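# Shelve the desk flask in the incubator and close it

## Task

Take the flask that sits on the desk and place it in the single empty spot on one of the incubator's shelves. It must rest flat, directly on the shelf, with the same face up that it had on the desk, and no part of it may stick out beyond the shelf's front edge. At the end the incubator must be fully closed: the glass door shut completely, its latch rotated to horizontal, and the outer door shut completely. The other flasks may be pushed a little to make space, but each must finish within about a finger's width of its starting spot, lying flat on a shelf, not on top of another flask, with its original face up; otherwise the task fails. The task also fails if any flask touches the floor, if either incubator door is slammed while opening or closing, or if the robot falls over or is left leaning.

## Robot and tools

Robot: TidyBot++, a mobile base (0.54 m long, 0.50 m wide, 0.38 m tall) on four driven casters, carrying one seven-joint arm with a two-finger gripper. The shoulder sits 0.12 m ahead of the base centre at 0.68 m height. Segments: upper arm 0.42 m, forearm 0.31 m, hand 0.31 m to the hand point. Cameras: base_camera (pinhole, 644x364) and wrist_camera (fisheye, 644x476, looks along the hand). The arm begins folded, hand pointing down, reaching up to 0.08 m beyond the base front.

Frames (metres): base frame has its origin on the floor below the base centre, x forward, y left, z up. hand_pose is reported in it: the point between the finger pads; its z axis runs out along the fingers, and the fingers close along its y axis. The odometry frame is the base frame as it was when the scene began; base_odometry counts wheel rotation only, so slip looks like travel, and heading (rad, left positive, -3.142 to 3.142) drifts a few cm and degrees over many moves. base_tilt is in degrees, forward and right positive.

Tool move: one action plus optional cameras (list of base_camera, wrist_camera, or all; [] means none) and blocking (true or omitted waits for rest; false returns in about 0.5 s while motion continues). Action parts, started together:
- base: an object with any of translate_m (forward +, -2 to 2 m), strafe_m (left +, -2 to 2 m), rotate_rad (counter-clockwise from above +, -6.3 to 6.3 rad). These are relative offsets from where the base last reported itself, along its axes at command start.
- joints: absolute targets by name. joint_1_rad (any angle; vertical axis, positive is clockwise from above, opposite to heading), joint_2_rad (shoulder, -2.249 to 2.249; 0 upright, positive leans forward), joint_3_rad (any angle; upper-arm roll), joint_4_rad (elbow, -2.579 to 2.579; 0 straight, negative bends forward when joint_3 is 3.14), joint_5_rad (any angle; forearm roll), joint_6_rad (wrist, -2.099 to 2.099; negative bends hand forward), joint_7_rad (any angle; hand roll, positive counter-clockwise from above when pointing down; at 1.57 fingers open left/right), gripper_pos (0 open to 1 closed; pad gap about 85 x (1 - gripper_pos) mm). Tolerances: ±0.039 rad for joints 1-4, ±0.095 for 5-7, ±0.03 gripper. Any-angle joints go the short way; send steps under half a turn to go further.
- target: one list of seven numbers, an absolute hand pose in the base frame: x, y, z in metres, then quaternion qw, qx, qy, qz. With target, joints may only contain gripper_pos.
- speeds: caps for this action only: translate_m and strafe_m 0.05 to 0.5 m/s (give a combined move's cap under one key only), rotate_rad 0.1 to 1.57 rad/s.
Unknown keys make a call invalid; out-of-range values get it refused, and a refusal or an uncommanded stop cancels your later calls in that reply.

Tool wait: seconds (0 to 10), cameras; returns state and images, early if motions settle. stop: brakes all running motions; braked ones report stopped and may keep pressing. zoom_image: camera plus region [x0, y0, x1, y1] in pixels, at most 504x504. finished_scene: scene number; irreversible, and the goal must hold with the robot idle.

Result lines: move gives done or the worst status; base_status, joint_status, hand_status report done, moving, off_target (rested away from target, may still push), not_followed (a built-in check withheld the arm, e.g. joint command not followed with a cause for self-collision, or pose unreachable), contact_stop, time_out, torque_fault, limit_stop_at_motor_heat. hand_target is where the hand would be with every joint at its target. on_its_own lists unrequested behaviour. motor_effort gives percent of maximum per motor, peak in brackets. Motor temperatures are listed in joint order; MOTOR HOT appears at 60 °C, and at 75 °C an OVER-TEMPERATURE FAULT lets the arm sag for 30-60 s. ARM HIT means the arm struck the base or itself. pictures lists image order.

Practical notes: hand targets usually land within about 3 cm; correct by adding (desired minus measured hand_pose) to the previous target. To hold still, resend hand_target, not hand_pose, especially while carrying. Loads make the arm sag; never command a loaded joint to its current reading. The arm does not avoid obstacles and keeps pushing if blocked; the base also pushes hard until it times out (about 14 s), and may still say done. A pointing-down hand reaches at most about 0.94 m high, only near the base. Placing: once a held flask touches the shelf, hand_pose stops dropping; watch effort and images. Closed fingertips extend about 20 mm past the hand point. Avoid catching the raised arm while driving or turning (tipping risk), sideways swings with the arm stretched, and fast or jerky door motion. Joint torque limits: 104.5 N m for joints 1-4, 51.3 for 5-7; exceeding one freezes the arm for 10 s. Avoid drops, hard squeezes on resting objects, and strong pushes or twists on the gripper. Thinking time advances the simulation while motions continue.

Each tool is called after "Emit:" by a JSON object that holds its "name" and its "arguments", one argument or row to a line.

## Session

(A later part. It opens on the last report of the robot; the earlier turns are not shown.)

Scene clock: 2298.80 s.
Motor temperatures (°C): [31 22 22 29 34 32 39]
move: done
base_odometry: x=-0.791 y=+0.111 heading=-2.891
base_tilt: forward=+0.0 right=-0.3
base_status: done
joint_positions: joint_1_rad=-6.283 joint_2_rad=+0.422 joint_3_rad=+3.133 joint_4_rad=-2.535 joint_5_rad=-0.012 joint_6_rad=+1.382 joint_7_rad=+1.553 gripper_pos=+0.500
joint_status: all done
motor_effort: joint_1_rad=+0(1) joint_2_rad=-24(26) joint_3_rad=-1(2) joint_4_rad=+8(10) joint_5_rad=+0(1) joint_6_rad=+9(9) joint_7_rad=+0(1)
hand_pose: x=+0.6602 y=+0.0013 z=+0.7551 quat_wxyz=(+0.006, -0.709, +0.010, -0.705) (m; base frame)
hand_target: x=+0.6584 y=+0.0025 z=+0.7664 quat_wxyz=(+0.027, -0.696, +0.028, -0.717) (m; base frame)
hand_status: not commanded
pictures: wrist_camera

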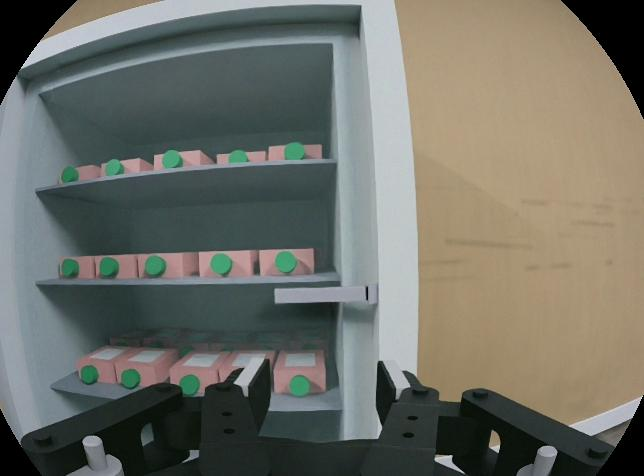

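Emit:
{"name": "move", "arguments": {
  "base": {"translate_m": -0.5},
  "speeds": {"translate_m": 0.3},
  "joints": {"joint_2_rad": -0.438, "joint_4_rad": -2.084, "joint_6_rad": -0.107, "gripper_pos": 1.0, "joint_7_rad": 1.64},
  "cameras": []
}}

Emit:
{"name": "move", "arguments": {
  "base": {"strafe_m": 0.45},
  "speeds": {"strafe_m": 0.3},
  "cameras": ["wrist_camera", "base_camera"]
}}

Scene clock: 2311.43 s.
Motor temperatures (°C): [31 22 22 29 34 31 39]
move: done
base_odometry: x=-0.306 y=+0.235 heading=-2.891
base_tilt: forward=+0.0 right=-0.3
base_status: done
joint_positions: joint_1_rad=-6.283 joint_2_rad=-0.439 joint_3_rad=+3.133 joint_4_rad=-2.105 joint_5_rad=-0.012 joint_6_rad=-0.050 joint_7_rad=+1.566 gripper_pos=+0.999
joint_status: all done
motor_effort: joint_1_rad=+0(1) joint_2_rad=-6(27) joint_3_rad=+0(2) joint_4_rad=+22(23) joint_5_rad=+0(1) joint_6_rad=+9(10) joint_7_rad=+1(1)
hand_pose: x=+0.5611 y=+0.0058 z=+0.9880 quat_wxyz=(+0.007, -0.756, +0.002, -0.654) (m; base frame)
hand_target: x=+0.5600 y=+0.0075 z=+0.9828 quat_wxyz=(-0.016, -0.768, -0.028, -0.640) (m; base frame)
hand_status: not commanded
pictures: none
No camera images: "cameras" was empty.

Scene clock: 2313.87 s.
Motor temperatures (°C): [31 22 22 29 34 31 39]
move: done
base_odometry: x=-0.195 y=-0.201 heading=-2.891
base_tilt: forward=+0.0 right=-0.3
base_status: done
joint_positions: joint_1_rad=-6.283 joint_2_rad=-0.439 joint_3_rad=+3.133 joint_4_rad=-2.104 joint_5_rad=-0.012 joint_6_rad=-0.053 joint_7_rad=+1.566 gripper_pos=+0.999
joint_status: not commanded
motor_effort: joint_1_rad=-1(1) joint_2_rad=-6(7) joint_3_rad=+0(3) joint_4_rad=+22(23) joint_5_rad=+0(1) joint_6_rad=+9(9) joint_7_rad=+0(1)
hand_pose: x=+0.5610 y=+0.0058 z=+0.9877 quat_wxyz=(+0.007, -0.757, +0.002, -0.653) (m; base frame)
hand_target: x=+0.5600 y=+0.0075 z=+0.9828 quat_wxyz=(-0.016, -0.768, -0.028, -0.640) (m; base frame)
hand_status: not commanded
pictures: base_camera, wrist_camera

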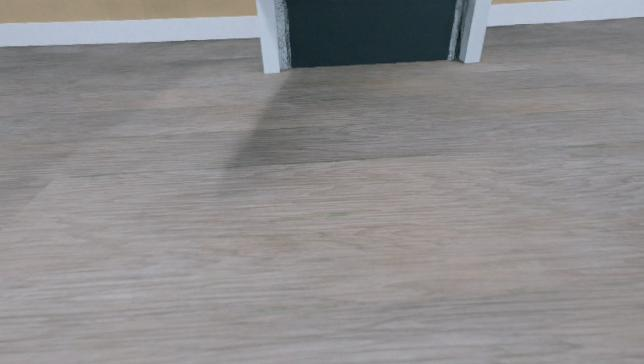

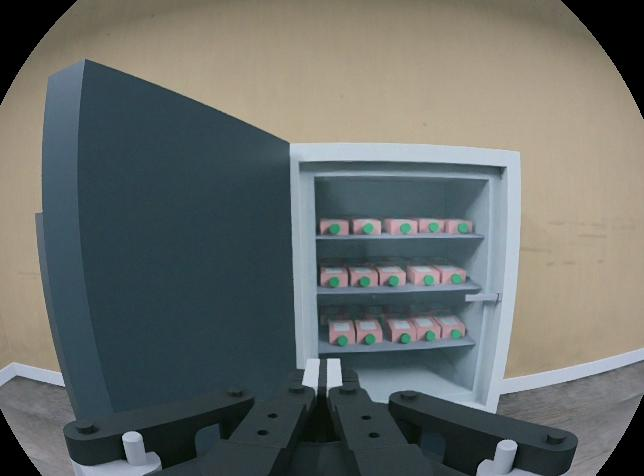

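Emit:
{"name": "move", "arguments": {
  "joints": {"joint_1_rad": -1.5, "joint_2_rad": -0.6, "joint_4_rad": -2.3, "joint_6_rad": 0.0},
  "cameras": ["wrist_camera"]
}}

Scene clock: 2346.97 s.
Motor temperatures (°C): [31 21 22 29 34 31 39]
move: done
base_odometry: x=-0.195 y=-0.201 heading=-2.891
base_tilt: forward=+0.0 right=-0.4
base_status: not commanded
joint_positions: joint_1_rad=-7.770 joint_2_rad=-0.582 joint_3_rad=+3.133 joint_4_rad=-2.287 joint_5_rad=-0.012 joint_6_rad=-0.044 joint_7_rad=+1.566 gripper_pos=+0.999
joint_status: all done
motor_effort: joint_1_rad=+1(2) joint_2_rad=-1(7) joint_3_rad=+0(2) joint_4_rad=+21(23) joint_5_rad=+0(1) joint_6_rad=+9(10) joint_7_rad=+1(1)
hand_pose: x=+0.1463 y=+0.3856 z=+0.9357 quat_wxyz=(+0.438, -0.567, -0.517, -0.468) (m; base frame)
hand_target: x=+0.1397 y=+0.3822 z=+0.9484 quat_wxyz=(+0.436, -0.531, -0.531, -0.495) (m; base frame)
hand_status: not commanded
pictures: wrist_camera

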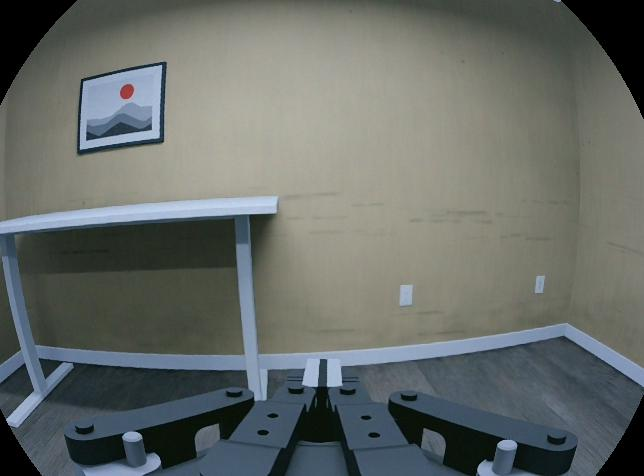

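Emit:
{"name": "move", "arguments": {
  "base": {"strafe_m": 0.56},
  "speeds": {"strafe_m": 0.3},
  "joints": {"joint_1_rad": 0.0, "joint_2_rad": -0.6, "joint_4_rad": -2.3, "joint_6_rad": 0.0},
  "cameras": ["wrist_camera"]
}}

Emit:
{"name": "move", "arguments": {
  "joints": {"joint_1_rad": 0.0, "joint_2_rad": -0.134, "joint_4_rad": -2.338, "joint_6_rad": 0.464},
  "cameras": ["wrist_camera"]
}}

Scene clock: 2361.00 s.
Motor temperatures (°C): [31 21 22 29 34 31 39]
move: done
base_odometry: x=-0.055 y=-0.743 heading=-2.890
base_tilt: forward=+0.0 right=-0.3
base_status: done
joint_positions: joint_1_rad=-6.297 joint_2_rad=-0.593 joint_3_rad=+3.133 joint_4_rad=-2.289 joint_5_rad=-0.012 joint_6_rad=-0.043 joint_7_rad=+1.566 gripper_pos=+0.999
joint_status: all done
motor_effort: joint_1_rad=+0(2) joint_2_rad=-1(2) joint_3_rad=+0(1) joint_4_rad=+22(23) joint_5_rad=+0(1) joint_6_rad=+9(10) joint_7_rad=+1(1)
hand_pose: x=+0.5025 y=+0.0105 z=+0.9393 quat_wxyz=(+0.011, -0.764, -0.003, -0.645) (m; base frame)
hand_target: x=+0.5017 y=+0.0064 z=+0.9484 quat_wxyz=(-0.018, -0.751, -0.027, -0.660) (m; base frame)
hand_status: not commanded
pictures: wrist_camera

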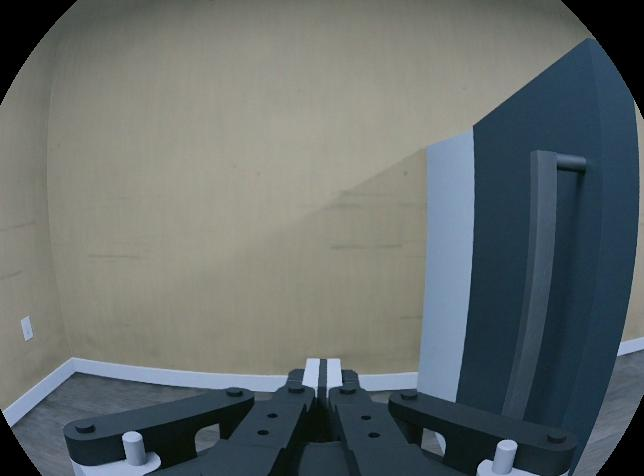

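Scene clock: 2362.97 s.
Motor temperatures (°C): [31 21 22 29 34 31 39]
move: done
base_odometry: x=-0.055 y=-0.743 heading=-2.890
base_tilt: forward=+0.1 right=-0.4
base_status: not commanded
joint_positions: joint_1_rad=-6.297 joint_2_rad=-0.142 joint_3_rad=+3.133 joint_4_rad=-2.326 joint_5_rad=-0.012 joint_6_rad=+0.419 joint_7_rad=+1.566 gripper_pos=+0.999
joint_status: all done
motor_effort: joint_1_rad=+0(2) joint_2_rad=-14(15) joint_3_rad=-1(1) joint_4_rad=+19(23) joint_5_rad=+0(1) joint_6_rad=+9(10) joint_7_rad=+1(1)
hand_pose: x=+0.6219 y=+0.0109 z=+0.8571 quat_wxyz=(+0.010, -0.773, -0.001, -0.635) (m; base frame)
hand_target: x=+0.6229 y=+0.0053 z=+0.8604 quat_wxyz=(-0.018, -0.764, -0.025, -0.645) (m; base frame)
hand_status: not commanded
pictures: wrist_camera

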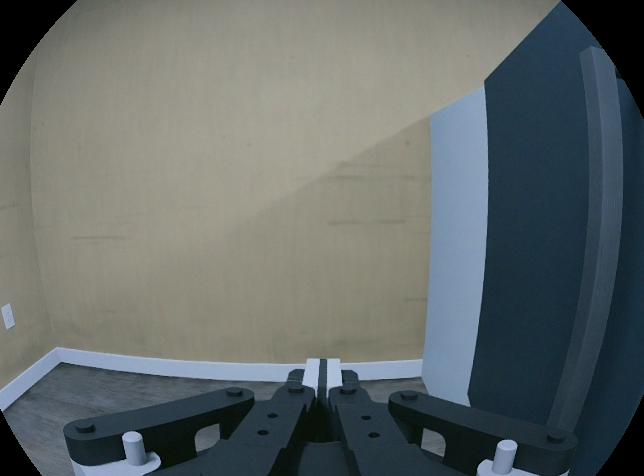

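Emit:
{"name": "move", "arguments": {
  "base": {"translate_m": 0.25},
  "speeds": {"translate_m": 0.2},
  "cameras": ["wrist_camera"]
}}

Emit:
{"name": "move", "arguments": {
  "base": {"strafe_m": -0.15},
  "speeds": {"strafe_m": 0.1},
  "cameras": ["wrist_camera"]
}}

Scene clock: 2375.70 s.
Motor temperatures (°C): [31 21 22 29 34 31 39]
move: done
base_odometry: x=-0.298 y=-0.805 heading=-2.890
base_tilt: forward=+0.0 right=-0.3
base_status: done
joint_positions: joint_1_rad=-6.297 joint_2_rad=-0.136 joint_3_rad=+3.133 joint_4_rad=-2.329 joint_5_rad=-0.012 joint_6_rad=+0.422 joint_7_rad=+1.566 gripper_pos=+0.999
joint_status: not commanded
motor_effort: joint_1_rad=+0(2) joint_2_rad=-14(15) joint_3_rad=-1(1) joint_4_rad=+18(20) joint_5_rad=+0(1) joint_6_rad=+9(9) joint_7_rad=+1(1)
hand_pose: x=+0.6223 y=+0.0107 z=+0.8540 quat_wxyz=(+0.010, -0.774, -0.001, -0.633) (m; base frame)
hand_target: x=+0.6229 y=+0.0053 z=+0.8604 quat_wxyz=(-0.018, -0.764, -0.025, -0.645) (m; base frame)
hand_status: not commanded
pictures: wrist_camera

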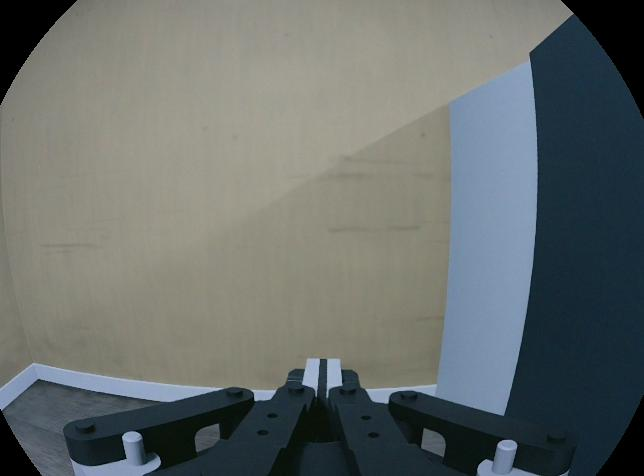

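Scene clock: 2377.77 s.
Motor temperatures (°C): [31 21 22 29 34 31 39]
move: done
base_odometry: x=-0.335 y=-0.660 heading=-2.890
base_tilt: forward=+0.0 right=-0.2
base_status: done
joint_positions: joint_1_rad=-6.292 joint_2_rad=-0.136 joint_3_rad=+3.133 joint_4_rad=-2.329 joint_5_rad=-0.012 joint_6_rad=+0.422 joint_7_rad=+1.566 gripper_pos=+0.999
joint_status: not commanded
motor_effort: joint_1_rad=-1(2) joint_2_rad=-14(15) joint_3_rad=-1(2) joint_4_rad=+19(20) joint_5_rad=+0(1) joint_6_rad=+9(9) joint_7_rad=+1(1)
hand_pose: x=+0.6224 y=+0.0084 z=+0.8540 quat_wxyz=(+0.008, -0.774, +0.001, -0.633) (m; base frame)
hand_target: x=+0.6229 y=+0.0053 z=+0.8604 quat_wxyz=(-0.018, -0.764, -0.025, -0.645) (m; base frame)
hand_status: not commanded
pictures: wrist_camera

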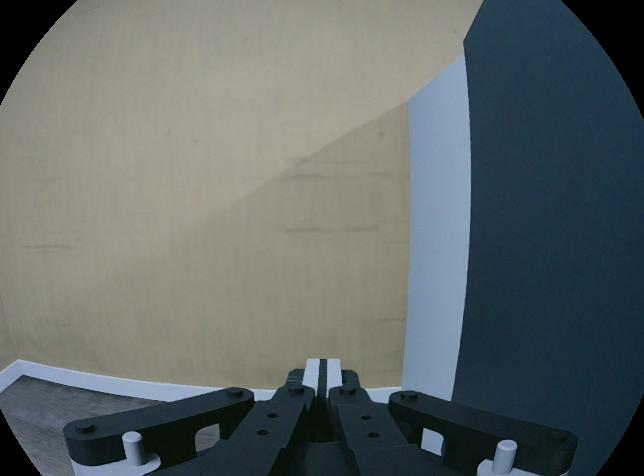

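Emit:
{"name": "move", "arguments": {
  "base": {"strafe_m": -0.12, "translate_m": 0.01},
  "speeds": {"strafe_m": 0.06},
  "cameras": ["wrist_camera"]
}}

Emit:
{"name": "move", "arguments": {
  "base": {"strafe_m": -0.10, "translate_m": 0.02},
  "speeds": {"strafe_m": 0.06},
  "cameras": ["wrist_camera"]
}}

Scene clock: 2386.33 s.
Motor temperatures (°C): [31 21 22 29 34 31 39]
move: done
base_odometry: x=-0.374 y=-0.546 heading=-2.890
base_tilt: forward=+0.1 right=-0.3
base_status: done
joint_positions: joint_1_rad=-6.290 joint_2_rad=-0.197 joint_3_rad=+3.127 joint_4_rad=-2.386 joint_5_rad=-0.012 joint_6_rad=+0.435 joint_7_rad=+1.571 gripper_pos=+0.999
joint_status: not commanded
motor_effort: joint_1_rad=+1(4) joint_2_rad=+0(15) joint_3_rad=+3(5) joint_4_rad=+27(30) joint_5_rad=+0(2) joint_6_rad=+7(9) joint_7_rad=+0(1)
hand_pose: x=+0.5987 y=+0.0105 z=+0.8554 quat_wxyz=(+0.007, -0.769, -0.003, -0.639) (m; base frame)
hand_target: x=+0.6229 y=+0.0053 z=+0.8604 quat_wxyz=(-0.018, -0.764, -0.025, -0.645) (m; base frame)
hand_status: not commanded
pictures: wrist_camera

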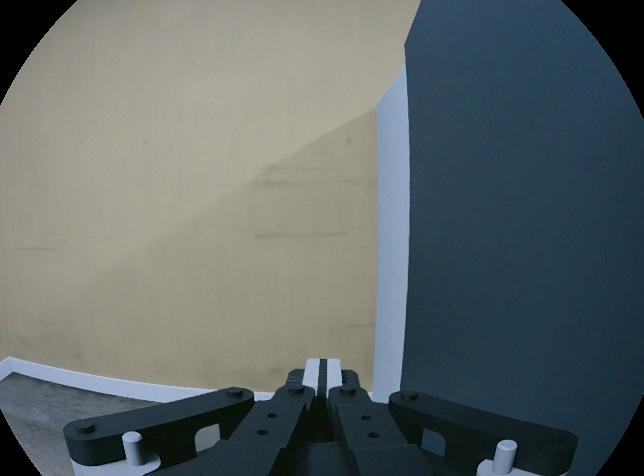

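Scene clock: 2388.53 s.
Motor temperatures (°C): [31 21 22 29 34 31 39]
move: done
base_odometry: x=-0.418 y=-0.455 heading=-2.890
base_tilt: forward=+0.0 right=-0.4
base_status: done
joint_positions: joint_1_rad=-6.290 joint_2_rad=-0.269 joint_3_rad=+3.119 joint_4_rad=-2.446 joint_5_rad=-0.016 joint_6_rad=+0.443 joint_7_rad=+1.572 gripper_pos=+0.999
joint_status: not commanded
motor_effort: joint_1_rad=+0(4) joint_2_rad=+16(19) joint_3_rad=+1(6) joint_4_rad=+38(41) joint_5_rad=+6(7) joint_6_rad=+6(8) joint_7_rad=+6(8)
hand_pose: x=+0.5723 y=+0.0131 z=+0.8577 quat_wxyz=(+0.008, -0.762, -0.006, -0.647) (m; base frame)
hand_target: x=+0.6229 y=+0.0053 z=+0.8604 quat_wxyz=(-0.018, -0.764, -0.025, -0.645) (m; base frame)
hand_status: not commanded
pictures: wrist_camera

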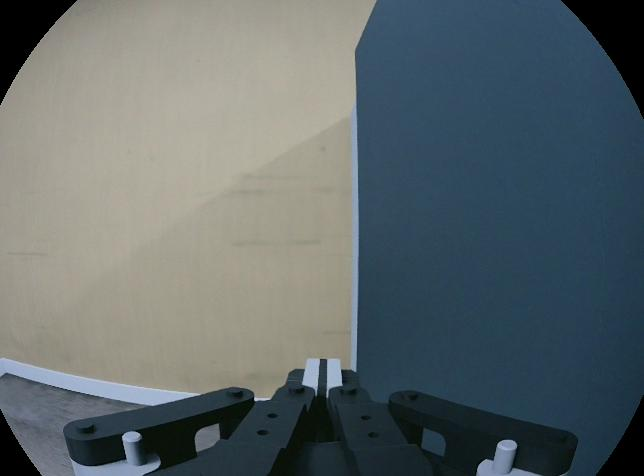

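Emit:
{"name": "move", "arguments": {
  "base": {"translate_m": -0.2, "strafe_m": 0.06},
  "speeds": {"translate_m": 0.1},
  "cameras": ["wrist_camera"]
}}

Emit:
{"name": "move", "arguments": {
  "base": {"translate_m": -0.12, "strafe_m": 0.0},
  "speeds": {"translate_m": 0.1},
  "cameras": ["wrist_camera"]
}}

Scene clock: 2407.57 s.
Motor temperatures (°C): [31 22 22 29 34 31 39]
move: time_out
base_odometry: x=-0.213 y=-0.462 heading=-2.894
base_tilt: forward=+0.1 right=-0.3
base_status: translate_m time_out (by the wheels' count: -0.197 of -0.200); strafe_m time_out (by the wheels' count: +0.058 of +0.060)
joint_positions: joint_1_rad=-6.283 joint_2_rad=+0.040 joint_3_rad=+3.131 joint_4_rad=-2.189 joint_5_rad=-0.016 joint_6_rad=+0.478 joint_7_rad=+1.579 gripper_pos=+1.000
joint_status: not commanded
motor_effort: joint_1_rad=-1(5) joint_2_rad=-49(54) joint_3_rad=-3(8) joint_4_rad=-7(36) joint_5_rad=-4(6) joint_6_rad=+2(9) joint_7_rad=-1(6)
hand_pose: x=+0.6906 y=+0.0051 z=+0.8546 quat_wxyz=(+0.003, -0.768, +0.001, -0.641) (m; base frame)
hand_target: x=+0.6229 y=+0.0053 z=+0.8604 quat_wxyz=(-0.018, -0.764, -0.025, -0.645) (m; base frame)
hand_status: not commanded
pictures: wrist_camera

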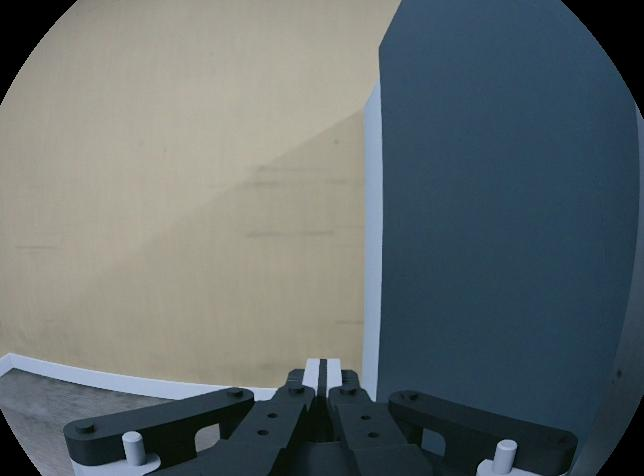

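not run: a stop that you did not command came earlier in this reply.

Emit:
{"name": "move", "arguments": {
  "base": {"translate_m": 0.12, "strafe_m": 0.02},
  "speeds": {"translate_m": 0.08},
  "cameras": ["wrist_camera"]
}}

Scene clock: 2418.37 s.
Motor temperatures (°C): [31 22 22 29 34 31 39]
move: done
base_odometry: x=-0.324 y=-0.511 heading=-2.894
base_tilt: forward=+0.1 right=-0.3
base_status: done
joint_positions: joint_1_rad=-6.282 joint_2_rad=-0.125 joint_3_rad=+3.131 joint_4_rad=-2.334 joint_5_rad=-0.016 joint_6_rad=+0.478 joint_7_rad=+1.579 gripper_pos=+0.999
joint_status: not commanded
motor_effort: joint_1_rad=+0(4) joint_2_rad=-14(51) joint_3_rad=-1(5) joint_4_rad=+19(20) joint_5_rad=+0(4) joint_6_rad=+9(9) joint_7_rad=+1(1)
hand_pose: x=+0.6262 y=+0.0039 z=+0.8622 quat_wxyz=(+0.002, -0.761, +0.001, -0.648) (m; base frame)
hand_target: x=+0.6229 y=+0.0053 z=+0.8604 quat_wxyz=(-0.018, -0.764, -0.025, -0.645) (m; base frame)
hand_status: not commanded
pictures: wrist_camera

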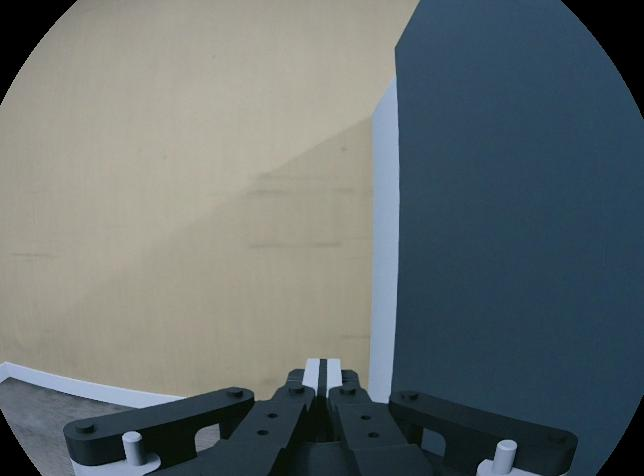

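Emit:
{"name": "move", "arguments": {
  "base": {"strafe_m": 0.14},
  "speeds": {"strafe_m": 0.08},
  "cameras": []
}}

Emit:
{"name": "move", "arguments": {
  "base": {"translate_m": -0.3},
  "speeds": {"translate_m": 0.1},
  "cameras": ["wrist_camera"]
}}

Scene clock: 2426.57 s.
Motor temperatures (°C): [31 22 22 29 34 31 39]
move: done
base_odometry: x=-0.290 y=-0.647 heading=-2.894
base_tilt: forward=+0.0 right=-0.3
base_status: done
joint_positions: joint_1_rad=-6.282 joint_2_rad=-0.125 joint_3_rad=+3.131 joint_4_rad=-2.334 joint_5_rad=-0.016 joint_6_rad=+0.478 joint_7_rad=+1.579 gripper_pos=+0.999
joint_status: not commanded
motor_effort: joint_1_rad=-1(2) joint_2_rad=-14(15) joint_3_rad=-1(3) joint_4_rad=+19(20) joint_5_rad=+0(1) joint_6_rad=+9(9) joint_7_rad=+1(1)
hand_pose: x=+0.6262 y=+0.0039 z=+0.8622 quat_wxyz=(+0.002, -0.761, +0.001, -0.648) (m; base frame)
hand_target: x=+0.6229 y=+0.0053 z=+0.8604 quat_wxyz=(-0.018, -0.764, -0.025, -0.645) (m; base frame)
hand_status: not commanded
pictures: none
No camera images: "cameras" was empty.

Scene clock: 2430.13 s.
Motor temperatures (°C): [31 22 22 29 34 31 39]
move: done
base_odometry: x=+0.001 y=-0.573 heading=-2.894
base_tilt: forward=+0.0 right=-0.3
base_status: done
joint_positions: joint_1_rad=-6.282 joint_2_rad=-0.127 joint_3_rad=+3.131 joint_4_rad=-2.334 joint_5_rad=-0.016 joint_6_rad=+0.478 joint_7_rad=+1.579 gripper_pos=+0.999
joint_status: not commanded
motor_effort: joint_1_rad=-1(2) joint_2_rad=-14(17) joint_3_rad=+0(1) joint_4_rad=+19(20) joint_5_rad=+1(1) joint_6_rad=+9(9) joint_7_rad=+1(1)
hand_pose: x=+0.6257 y=+0.0039 z=+0.8634 quat_wxyz=(+0.002, -0.761, +0.001, -0.649) (m; base frame)
hand_target: x=+0.6229 y=+0.0053 z=+0.8604 quat_wxyz=(-0.018, -0.764, -0.025, -0.645) (m; base frame)
hand_status: not commanded
pictures: wrist_camera

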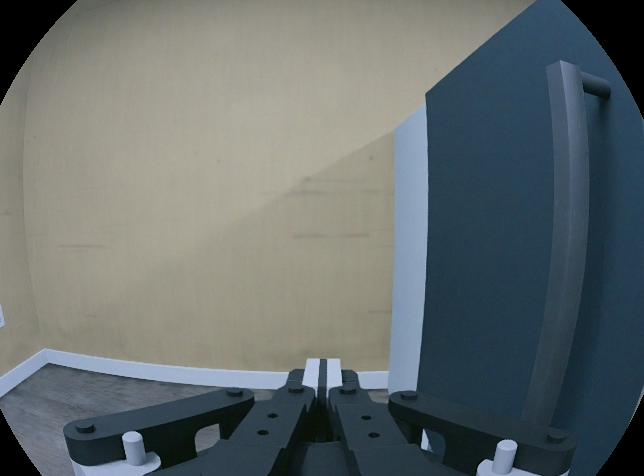

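Emit:
{"name": "move", "arguments": {
  "base": {"translate_m": 0.38},
  "speeds": {"translate_m": 0.15},
  "joints": {"joint_7_rad": 3.14},
  "cameras": ["wrist_camera"]
}}

Emit:
{"name": "move", "arguments": {
  "base": {"strafe_m": -0.18},
  "speeds": {"strafe_m": 0.07},
  "cameras": ["wrist_camera"]
}}

Scene clock: 2464.70 s.
Motor temperatures (°C): [31 22 22 29 34 31 39]
move: done
base_odometry: x=-0.367 y=-0.667 heading=-2.894
base_tilt: forward=+0.0 right=-0.3
base_status: done
joint_positions: joint_1_rad=-6.282 joint_2_rad=-0.129 joint_3_rad=+3.131 joint_4_rad=-2.334 joint_5_rad=-0.016 joint_6_rad=+0.478 joint_7_rad=+3.067 gripper_pos=+0.999
joint_status: all done
motor_effort: joint_1_rad=+0(2) joint_2_rad=-14(17) joint_3_rad=+0(2) joint_4_rad=+19(20) joint_5_rad=+0(1) joint_6_rad=+9(9) joint_7_rad=+0(1)
hand_pose: x=+0.6254 y=+0.0039 z=+0.8640 quat_wxyz=(-0.439, -0.560, -0.514, -0.479) (m; base frame)
hand_target: x=+0.6229 y=+0.0053 z=+0.8604 quat_wxyz=(-0.452, -0.542, -0.539, -0.459) (m; base frame)
hand_status: not commanded
pictures: wrist_camera

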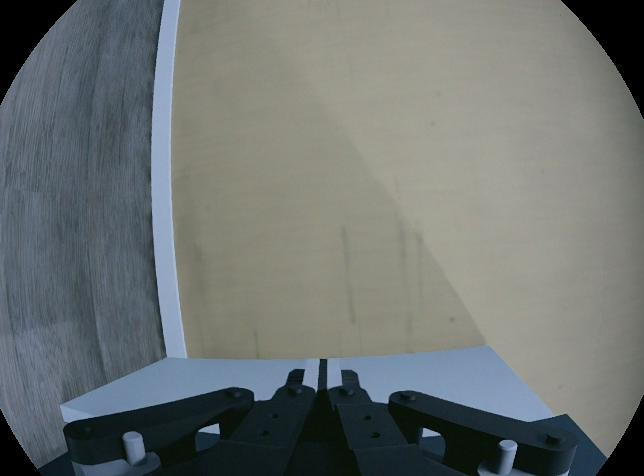

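Scene clock: 2467.77 s.
Motor temperatures (°C): [31 22 22 29 34 31 39]
move: done
base_odometry: x=-0.412 y=-0.492 heading=-2.893
base_tilt: forward=+0.1 right=-0.3
base_status: done
joint_positions: joint_1_rad=-6.284 joint_2_rad=-0.129 joint_3_rad=+3.130 joint_4_rad=-2.334 joint_5_rad=-0.016 joint_6_rad=+0.478 joint_7_rad=+3.067 gripper_pos=+0.999
joint_status: not commanded
motor_effort: joint_1_rad=+0(3) joint_2_rad=-14(15) joint_3_rad=-1(3) joint_4_rad=+19(20) joint_5_rad=+0(1) joint_6_rad=+9(9) joint_7_rad=+1(1)
hand_pose: x=+0.6254 y=+0.0054 z=+0.8640 quat_wxyz=(-0.438, -0.559, -0.515, -0.480) (m; base frame)
hand_target: x=+0.6229 y=+0.0053 z=+0.8604 quat_wxyz=(-0.452, -0.542, -0.539, -0.459) (m; base frame)
hand_status: not commanded
pictures: wrist_camera

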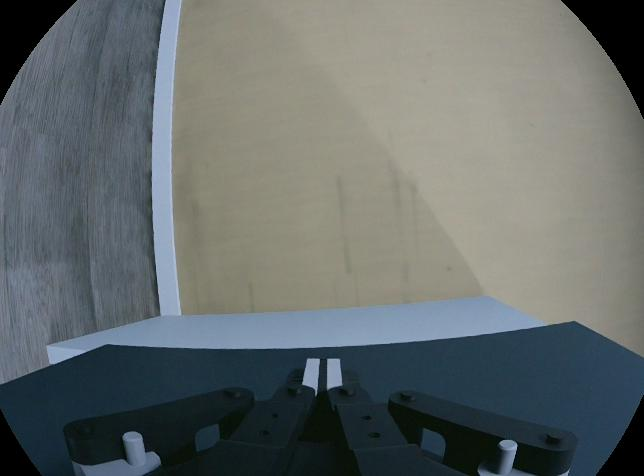

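Emit:
{"name": "move", "arguments": {
  "base": {"strafe_m": -0.12, "translate_m": 0.03},
  "speeds": {"strafe_m": 0.07},
  "cameras": ["wrist_camera"]
}}

Emit:
{"name": "move", "arguments": {
  "base": {"strafe_m": -0.10, "translate_m": 0.03},
  "speeds": {"strafe_m": 0.06},
  "cameras": ["wrist_camera"]
}}

Scene clock: 2476.27 s.
Motor temperatures (°C): [31 22 22 29 34 31 39]
move: done
base_odometry: x=-0.470 y=-0.383 heading=-2.893
base_tilt: forward=+0.1 right=-0.3
base_status: done
joint_positions: joint_1_rad=-6.283 joint_2_rad=-0.135 joint_3_rad=+3.130 joint_4_rad=-2.341 joint_5_rad=-0.016 joint_6_rad=+0.478 joint_7_rad=+3.067 gripper_pos=+0.999
joint_status: not commanded
motor_effort: joint_1_rad=+0(3) joint_2_rad=-13(15) joint_3_rad=+0(4) joint_4_rad=+19(22) joint_5_rad=+0(1) joint_6_rad=+9(9) joint_7_rad=+0(1)
hand_pose: x=+0.6226 y=+0.0047 z=+0.8636 quat_wxyz=(-0.438, -0.560, -0.515, -0.479) (m; base frame)
hand_target: x=+0.6229 y=+0.0053 z=+0.8604 quat_wxyz=(-0.452, -0.542, -0.539, -0.459) (m; base frame)
hand_status: not commanded
pictures: wrist_camera

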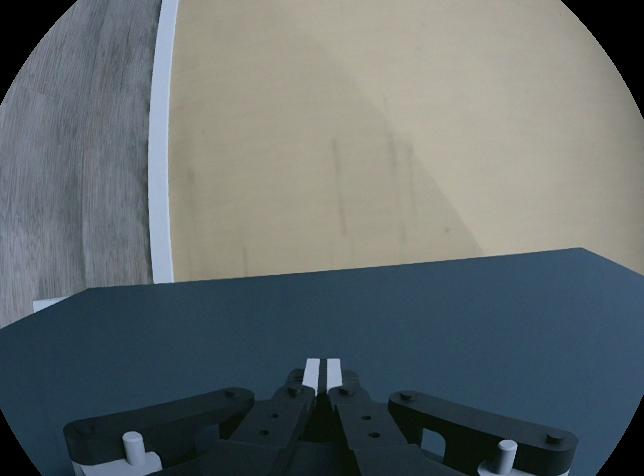

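Scene clock: 2478.60 s.
Motor temperatures (°C): [31 22 22 29 34 31 39]
move: done
base_odometry: x=-0.524 y=-0.293 heading=-2.894
base_tilt: forward=+0.1 right=-0.3
base_status: done
joint_positions: joint_1_rad=-6.286 joint_2_rad=-0.131 joint_3_rad=+3.127 joint_4_rad=-2.342 joint_5_rad=-0.016 joint_6_rad=+0.478 joint_7_rad=+3.067 gripper_pos=+0.999
joint_status: not commanded
motor_effort: joint_1_rad=-1(4) joint_2_rad=-14(15) joint_3_rad=-1(4) joint_4_rad=+19(28) joint_5_rad=+0(2) joint_6_rad=+9(10) joint_7_rad=+0(1)
hand_pose: x=+0.6230 y=+0.0083 z=+0.8611 quat_wxyz=(-0.436, -0.559, -0.518, -0.479) (m; base frame)
hand_target: x=+0.6229 y=+0.0053 z=+0.8604 quat_wxyz=(-0.452, -0.542, -0.539, -0.459) (m; base frame)
hand_status: not commanded
pictures: wrist_camera

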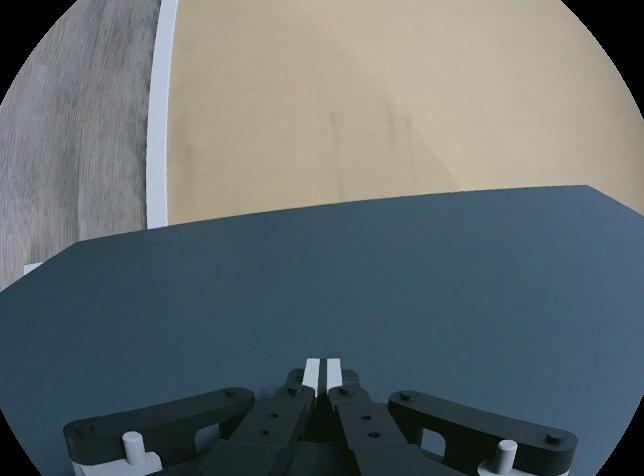

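Emit:
{"name": "move", "arguments": {
  "base": {"strafe_m": -0.10, "translate_m": 0.04},
  "speeds": {"strafe_m": 0.06},
  "cameras": ["wrist_camera"]
}}

Emit:
{"name": "move", "arguments": {
  "base": {"strafe_m": -0.10, "translate_m": 0.05},
  "speeds": {"strafe_m": 0.06},
  "cameras": ["wrist_camera"]
}}

Scene clock: 2487.73 s.
Motor temperatures (°C): [31 22 22 29 34 31 39]
move: done
base_odometry: x=-0.587 y=-0.206 heading=-2.894
base_tilt: forward=+0.0 right=-0.3
base_status: done
joint_positions: joint_1_rad=-6.291 joint_2_rad=-0.131 joint_3_rad=+3.122 joint_4_rad=-2.342 joint_5_rad=-0.016 joint_6_rad=+0.478 joint_7_rad=+3.067 gripper_pos=+0.999
joint_status: not commanded
motor_effort: joint_1_rad=-1(4) joint_2_rad=-14(15) joint_3_rad=-1(5) joint_4_rad=+19(21) joint_5_rad=+0(2) joint_6_rad=+9(10) joint_7_rad=+0(1)
hand_pose: x=+0.6228 y=+0.0129 z=+0.8611 quat_wxyz=(-0.434, -0.556, -0.521, -0.481) (m; base frame)
hand_target: x=+0.6229 y=+0.0053 z=+0.8604 quat_wxyz=(-0.452, -0.542, -0.539, -0.459) (m; base frame)
hand_status: not commanded
pictures: wrist_camera

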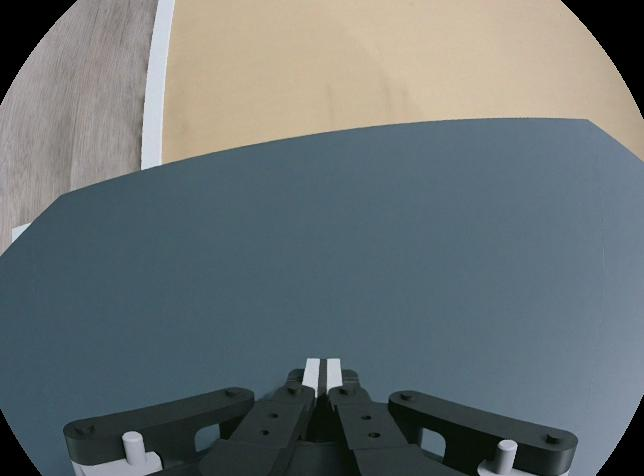

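Scene clock: 2490.07 s.
Motor temperatures (°C): [31 22 22 29 34 31 39]
move: done
base_odometry: x=-0.660 y=-0.121 heading=-2.894
base_tilt: forward=+0.0 right=-0.3
base_status: done
joint_positions: joint_1_rad=-6.291 joint_2_rad=-0.132 joint_3_rad=+3.120 joint_4_rad=-2.343 joint_5_rad=-0.016 joint_6_rad=+0.478 joint_7_rad=+3.067 gripper_pos=+0.999
joint_status: not commanded
motor_effort: joint_1_rad=-1(6) joint_2_rad=-14(15) joint_3_rad=-1(5) joint_4_rad=+19(22) joint_5_rad=+0(2) joint_6_rad=+9(10) joint_7_rad=+0(1)
hand_pose: x=+0.6224 y=+0.0145 z=+0.8609 quat_wxyz=(-0.433, -0.555, -0.522, -0.482) (m; base frame)
hand_target: x=+0.6229 y=+0.0053 z=+0.8604 quat_wxyz=(-0.452, -0.542, -0.539, -0.459) (m; base frame)
hand_status: not commanded
pictures: wrist_camera

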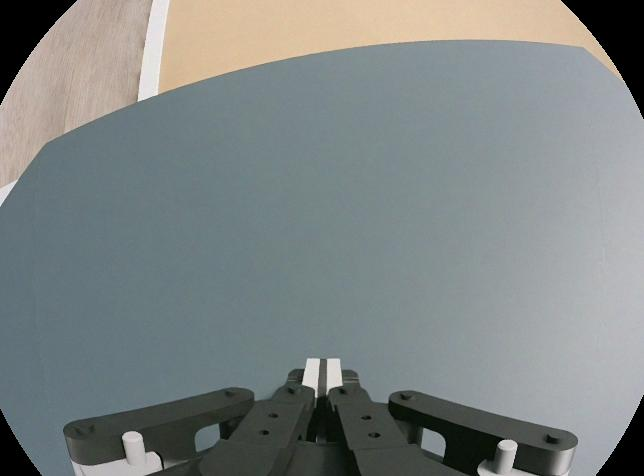

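Emit:
{"name": "move", "arguments": {
  "base": {"strafe_m": -0.06, "translate_m": 0.08},
  "speeds": {"translate_m": 0.06},
  "cameras": ["wrist_camera"]
}}

Emit:
{"name": "move", "arguments": {
  "base": {"strafe_m": -0.05, "translate_m": 0.08},
  "speeds": {"translate_m": 0.06},
  "cameras": ["wrist_camera"]
}}

Scene clock: 2501.53 s.
Motor temperatures (°C): [31 22 22 29 34 31 39]
move: done
base_odometry: x=-0.752 y=-0.083 heading=-2.894
base_tilt: forward=+0.0 right=-0.3
base_status: done
joint_positions: joint_1_rad=-6.291 joint_2_rad=-0.136 joint_3_rad=+3.120 joint_4_rad=-2.347 joint_5_rad=-0.016 joint_6_rad=+0.478 joint_7_rad=+3.067 gripper_pos=+0.999
joint_status: not commanded
motor_effort: joint_1_rad=-1(5) joint_2_rad=-14(15) joint_3_rad=-1(6) joint_4_rad=+19(24) joint_5_rad=+0(2) joint_6_rad=+9(11) joint_7_rad=+0(1)
hand_pose: x=+0.6210 y=+0.0146 z=+0.8607 quat_wxyz=(-0.433, -0.555, -0.522, -0.482) (m; base frame)
hand_target: x=+0.6229 y=+0.0053 z=+0.8604 quat_wxyz=(-0.452, -0.542, -0.539, -0.459) (m; base frame)
hand_status: not commanded
pictures: wrist_camera

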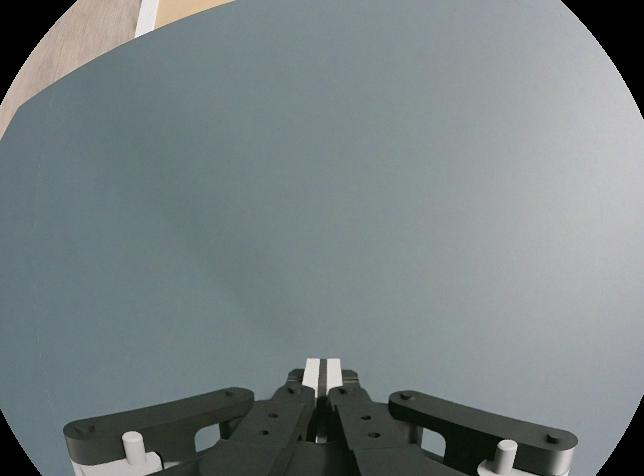

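Scene clock: 2503.60 s.
Motor temperatures (°C): [31 22 22 29 34 31 39]
move: done
base_odometry: x=-0.842 y=-0.053 heading=-2.894
base_tilt: forward=+0.0 right=-0.3
base_status: done
joint_positions: joint_1_rad=-6.291 joint_2_rad=-0.136 joint_3_rad=+3.120 joint_4_rad=-2.348 joint_5_rad=-0.016 joint_6_rad=+0.478 joint_7_rad=+3.067 gripper_pos=+0.999
joint_status: not commanded
motor_effort: joint_1_rad=-1(4) joint_2_rad=-14(15) joint_3_rad=+0(4) joint_4_rad=+19(23) joint_5_rad=+0(1) joint_6_rad=+9(10) joint_7_rad=+0(1)
hand_pose: x=+0.6205 y=+0.0144 z=+0.8604 quat_wxyz=(-0.433, -0.556, -0.522, -0.481) (m; base frame)
hand_target: x=+0.6229 y=+0.0053 z=+0.8604 quat_wxyz=(-0.452, -0.542, -0.539, -0.459) (m; base frame)
hand_status: not commanded
pictures: wrist_camera

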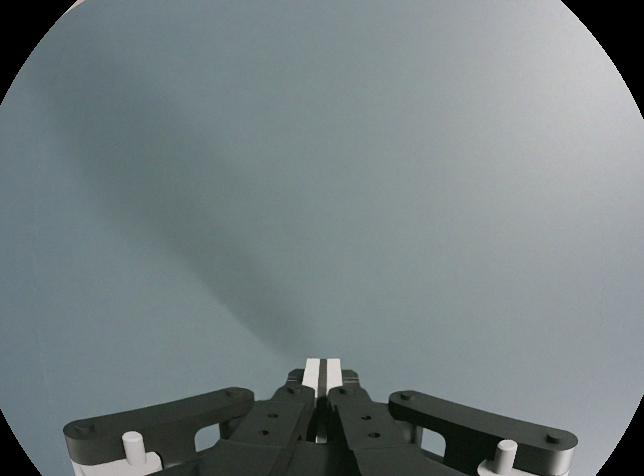

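Emit:
{"name": "move", "arguments": {
  "base": {"strafe_m": -0.03, "translate_m": 0.06},
  "speeds": {"translate_m": 0.05},
  "cameras": []
}}

Emit:
{"name": "move", "arguments": {
  "base": {"translate_m": 0.04, "strafe_m": -0.01},
  "speeds": {"translate_m": 0.05},
  "cameras": ["wrist_camera"]
}}

Scene clock: 2513.53 s.
Motor temperatures (°C): [31 22 22 29 34 31 39]
move: done
base_odometry: x=-0.908 y=-0.039 heading=-2.894
base_tilt: forward=+0.1 right=-0.3
base_status: done
joint_positions: joint_1_rad=-6.290 joint_2_rad=-0.136 joint_3_rad=+3.120 joint_4_rad=-2.348 joint_5_rad=-0.016 joint_6_rad=+0.478 joint_7_rad=+3.067 gripper_pos=+0.999
joint_status: not commanded
motor_effort: joint_1_rad=-1(3) joint_2_rad=-13(15) joint_3_rad=-1(2) joint_4_rad=+19(23) joint_5_rad=+0(1) joint_6_rad=+9(10) joint_7_rad=+0(1)
hand_pose: x=+0.6206 y=+0.0139 z=+0.8604 quat_wxyz=(-0.433, -0.556, -0.521, -0.481) (m; base frame)
hand_target: x=+0.6229 y=+0.0053 z=+0.8604 quat_wxyz=(-0.452, -0.542, -0.539, -0.459) (m; base frame)
hand_status: not commanded
pictures: none
No camera images: "cameras" was empty.

Scene clock: 2514.90 s.
Motor temperatures (°C): [31 22 22 29 34 31 39]
move: done
base_odometry: x=-0.949 y=-0.039 heading=-2.894
base_tilt: forward=+0.0 right=-0.3
base_status: done
joint_positions: joint_1_rad=-6.295 joint_2_rad=-0.166 joint_3_rad=+3.119 joint_4_rad=-2.373 joint_5_rad=-0.016 joint_6_rad=+0.478 joint_7_rad=+3.067 gripper_pos=+0.999
joint_status: not commanded
motor_effort: joint_1_rad=+2(4) joint_2_rad=-7(15) joint_3_rad=+2(6) joint_4_rad=+24(28) joint_5_rad=-1(2) joint_6_rad=+10(11) joint_7_rad=+0(1)
hand_pose: x=+0.6092 y=+0.0165 z=+0.8611 quat_wxyz=(-0.433, -0.553, -0.522, -0.484) (m; base frame)
hand_target: x=+0.6229 y=+0.0053 z=+0.8604 quat_wxyz=(-0.452, -0.542, -0.539, -0.459) (m; base frame)
hand_status: not commanded
pictures: wrist_camera

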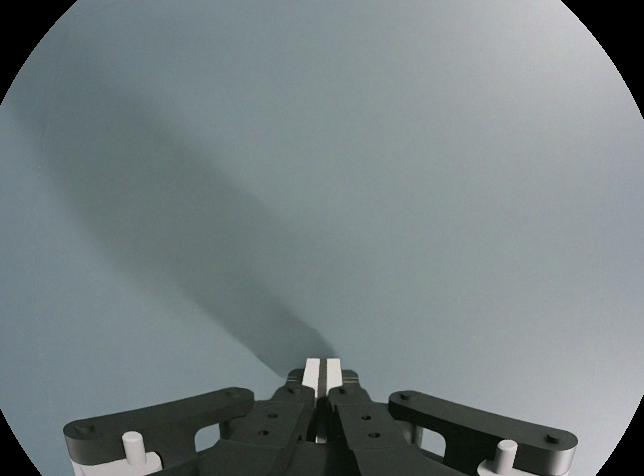

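Emit:
{"name": "move", "arguments": {
  "base": {"translate_m": 0.02},
  "speeds": {"translate_m": 0.05},
  "cameras": []
}}

Emit:
{"name": "move", "arguments": {
  "base": {"translate_m": -0.30},
  "speeds": {"translate_m": 0.15},
  "cameras": ["wrist_camera"]
}}

Emit:
{"name": "move", "arguments": {
  "base": {"translate_m": -0.3},
  "speeds": {"translate_m": 0.2},
  "joints": {"joint_7_rad": 1.64},
  "cameras": ["wrist_camera"]
}}

Scene clock: 2525.00 s.
Motor temperatures (°C): [31 21 22 29 34 31 39]
move: done
base_odometry: x=-0.968 y=-0.044 heading=-2.894
base_tilt: forward=+0.0 right=-0.3
base_status: done
joint_positions: joint_1_rad=-6.296 joint_2_rad=-0.213 joint_3_rad=+3.119 joint_4_rad=-2.414 joint_5_rad=-0.016 joint_6_rad=+0.478 joint_7_rad=+3.067 gripper_pos=+0.999
joint_status: not commanded
motor_effort: joint_1_rad=+2(5) joint_2_rad=+4(7) joint_3_rad=+3(6) joint_4_rad=+32(34) joint_5_rad=-1(2) joint_6_rad=+12(12) joint_7_rad=+0(1)
hand_pose: x=+0.5911 y=+0.0167 z=+0.8608 quat_wxyz=(-0.435, -0.551, -0.521, -0.485) (m; base frame)
hand_target: x=+0.6229 y=+0.0053 z=+0.8604 quat_wxyz=(-0.452, -0.542, -0.539, -0.459) (m; base frame)
hand_status: not commanded
pictures: none
No camera images: "cameras" was empty.

Scene clock: 2527.63 s.
Motor temperatures (°C): [31 21 22 29 34 31 39]
move: done
base_odometry: x=-0.677 y=+0.030 heading=-2.894
base_tilt: forward=+0.0 right=-0.3
base_status: done
joint_positions: joint_1_rad=-6.293 joint_2_rad=-0.132 joint_3_rad=+3.119 joint_4_rad=-2.343 joint_5_rad=-0.016 joint_6_rad=+0.478 joint_7_rad=+3.067 gripper_pos=+0.999
joint_status: not commanded
motor_effort: joint_1_rad=+0(2) joint_2_rad=-13(15) joint_3_rad=+0(3) joint_4_rad=+18(30) joint_5_rad=+0(1) joint_6_rad=+9(11) joint_7_rad=+0(1)
hand_pose: x=+0.6223 y=+0.0163 z=+0.8607 quat_wxyz=(-0.432, -0.555, -0.523, -0.482) (m; base frame)
hand_target: x=+0.6229 y=+0.0053 z=+0.8604 quat_wxyz=(-0.452, -0.542, -0.539, -0.459) (m; base frame)
hand_status: not commanded
pictures: wrist_camera

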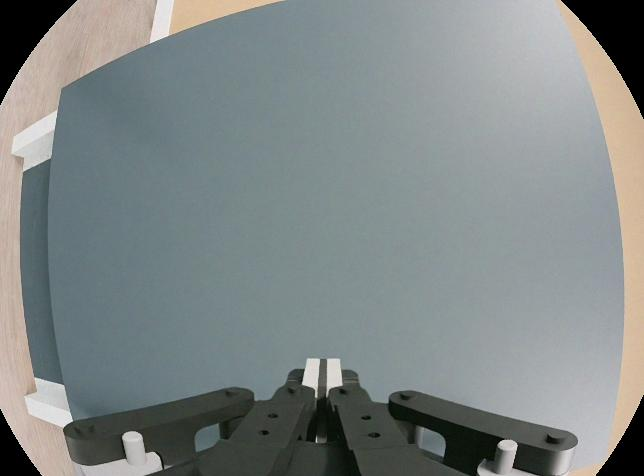

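Scene clock: 2529.87 s.
Motor temperatures (°C): [31 21 22 29 34 31 39]
move: done
base_odometry: x=-0.386 y=+0.104 heading=-2.894
base_tilt: forward=+0.0 right=-0.2
base_status: done
joint_positions: joint_1_rad=-6.293 joint_2_rad=-0.131 joint_3_rad=+3.119 joint_4_rad=-2.343 joint_5_rad=-0.016 joint_6_rad=+0.478 joint_7_rad=+1.713 gripper_pos=+0.999
joint_status: all done
motor_effort: joint_1_rad=+0(1) joint_2_rad=-14(16) joint_3_rad=+0(1) joint_4_rad=+19(20) joint_5_rad=+0(1) joint_6_rad=+9(9) joint_7_rad=+0(1)
hand_pose: x=+0.6224 y=+0.0163 z=+0.8604 quat_wxyz=(-0.035, -0.760, -0.060, -0.646) (m; base frame)
hand_target: x=+0.6229 y=+0.0053 z=+0.8604 quat_wxyz=(-0.018, -0.764, -0.025, -0.645) (m; base frame)
hand_status: not commanded
pictures: wrist_camera

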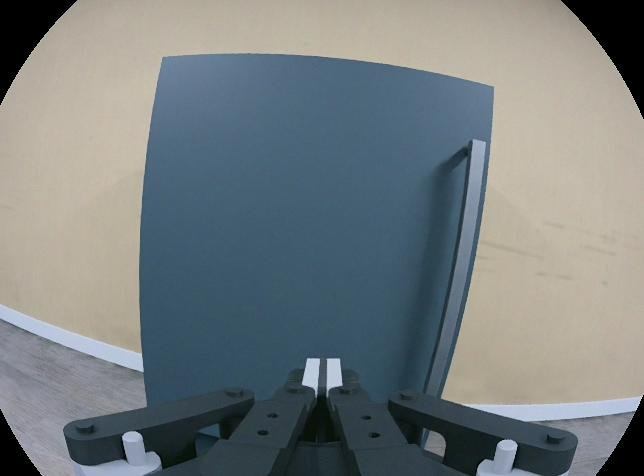

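Emit:
{"name": "move", "arguments": {
  "base": {"strafe_m": -0.6},
  "speeds": {"strafe_m": 0.3},
  "joints": {"joint_1_rad": -0.4, "joint_7_rad": 1.57},
  "cameras": ["wrist_camera"]
}}

Emit:
{"name": "zoom_image", "arguments": {
  "camera": "wrist_camera",
  "region": [230, 20, 480, 240]
}}

Scene clock: 2540.07 s.
Motor temperatures (°C): [31 21 22 29 34 31 39]
move: done
base_odometry: x=-0.533 y=+0.686 heading=-2.894
base_tilt: forward=+0.0 right=-0.4
base_status: done
joint_positions: joint_1_rad=-6.672 joint_2_rad=-0.131 joint_3_rad=+3.119 joint_4_rad=-2.343 joint_5_rad=-0.016 joint_6_rad=+0.478 joint_7_rad=+1.645 gripper_pos=+0.999
joint_status: all done
motor_effort: joint_1_rad=-1(2) joint_2_rad=-14(14) joint_3_rad=+0(2) joint_4_rad=+19(20) joint_5_rad=+0(1) joint_6_rad=+9(9) joint_7_rad=+1(1)
hand_pose: x=+0.5809 y=+0.2009 z=+0.8604 quat_wxyz=(+0.109, -0.742, -0.177, -0.638) (m; base frame)
hand_target: x=+0.5811 y=+0.2011 z=+0.8604 quat_wxyz=(+0.133, -0.749, -0.150, -0.631) (m; base frame)
hand_status: not commanded
pictures: wrist_camera

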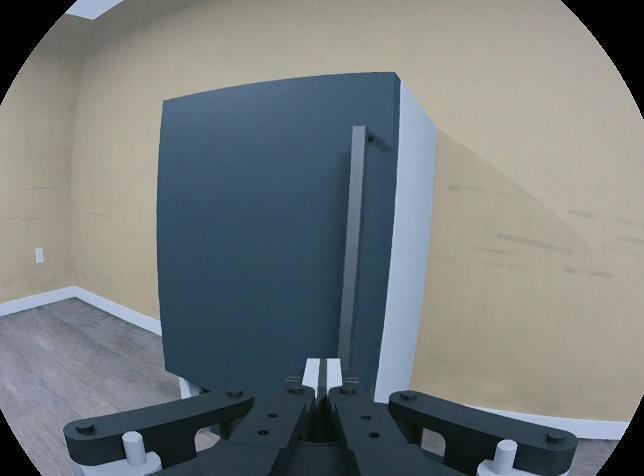

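Scaled by 2.016.

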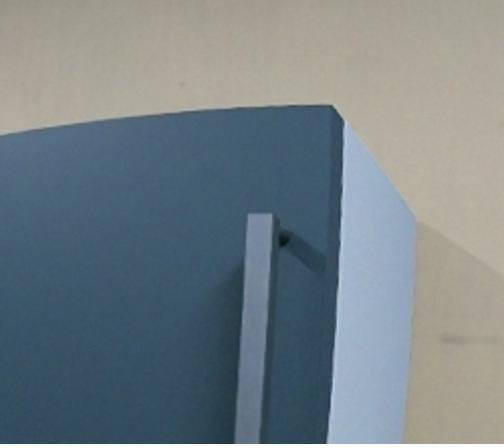

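Shut flush.

Emit:
{"name": "finished_scene", "arguments": {
  "scene": 2
}}

The scene is finished: the task was done.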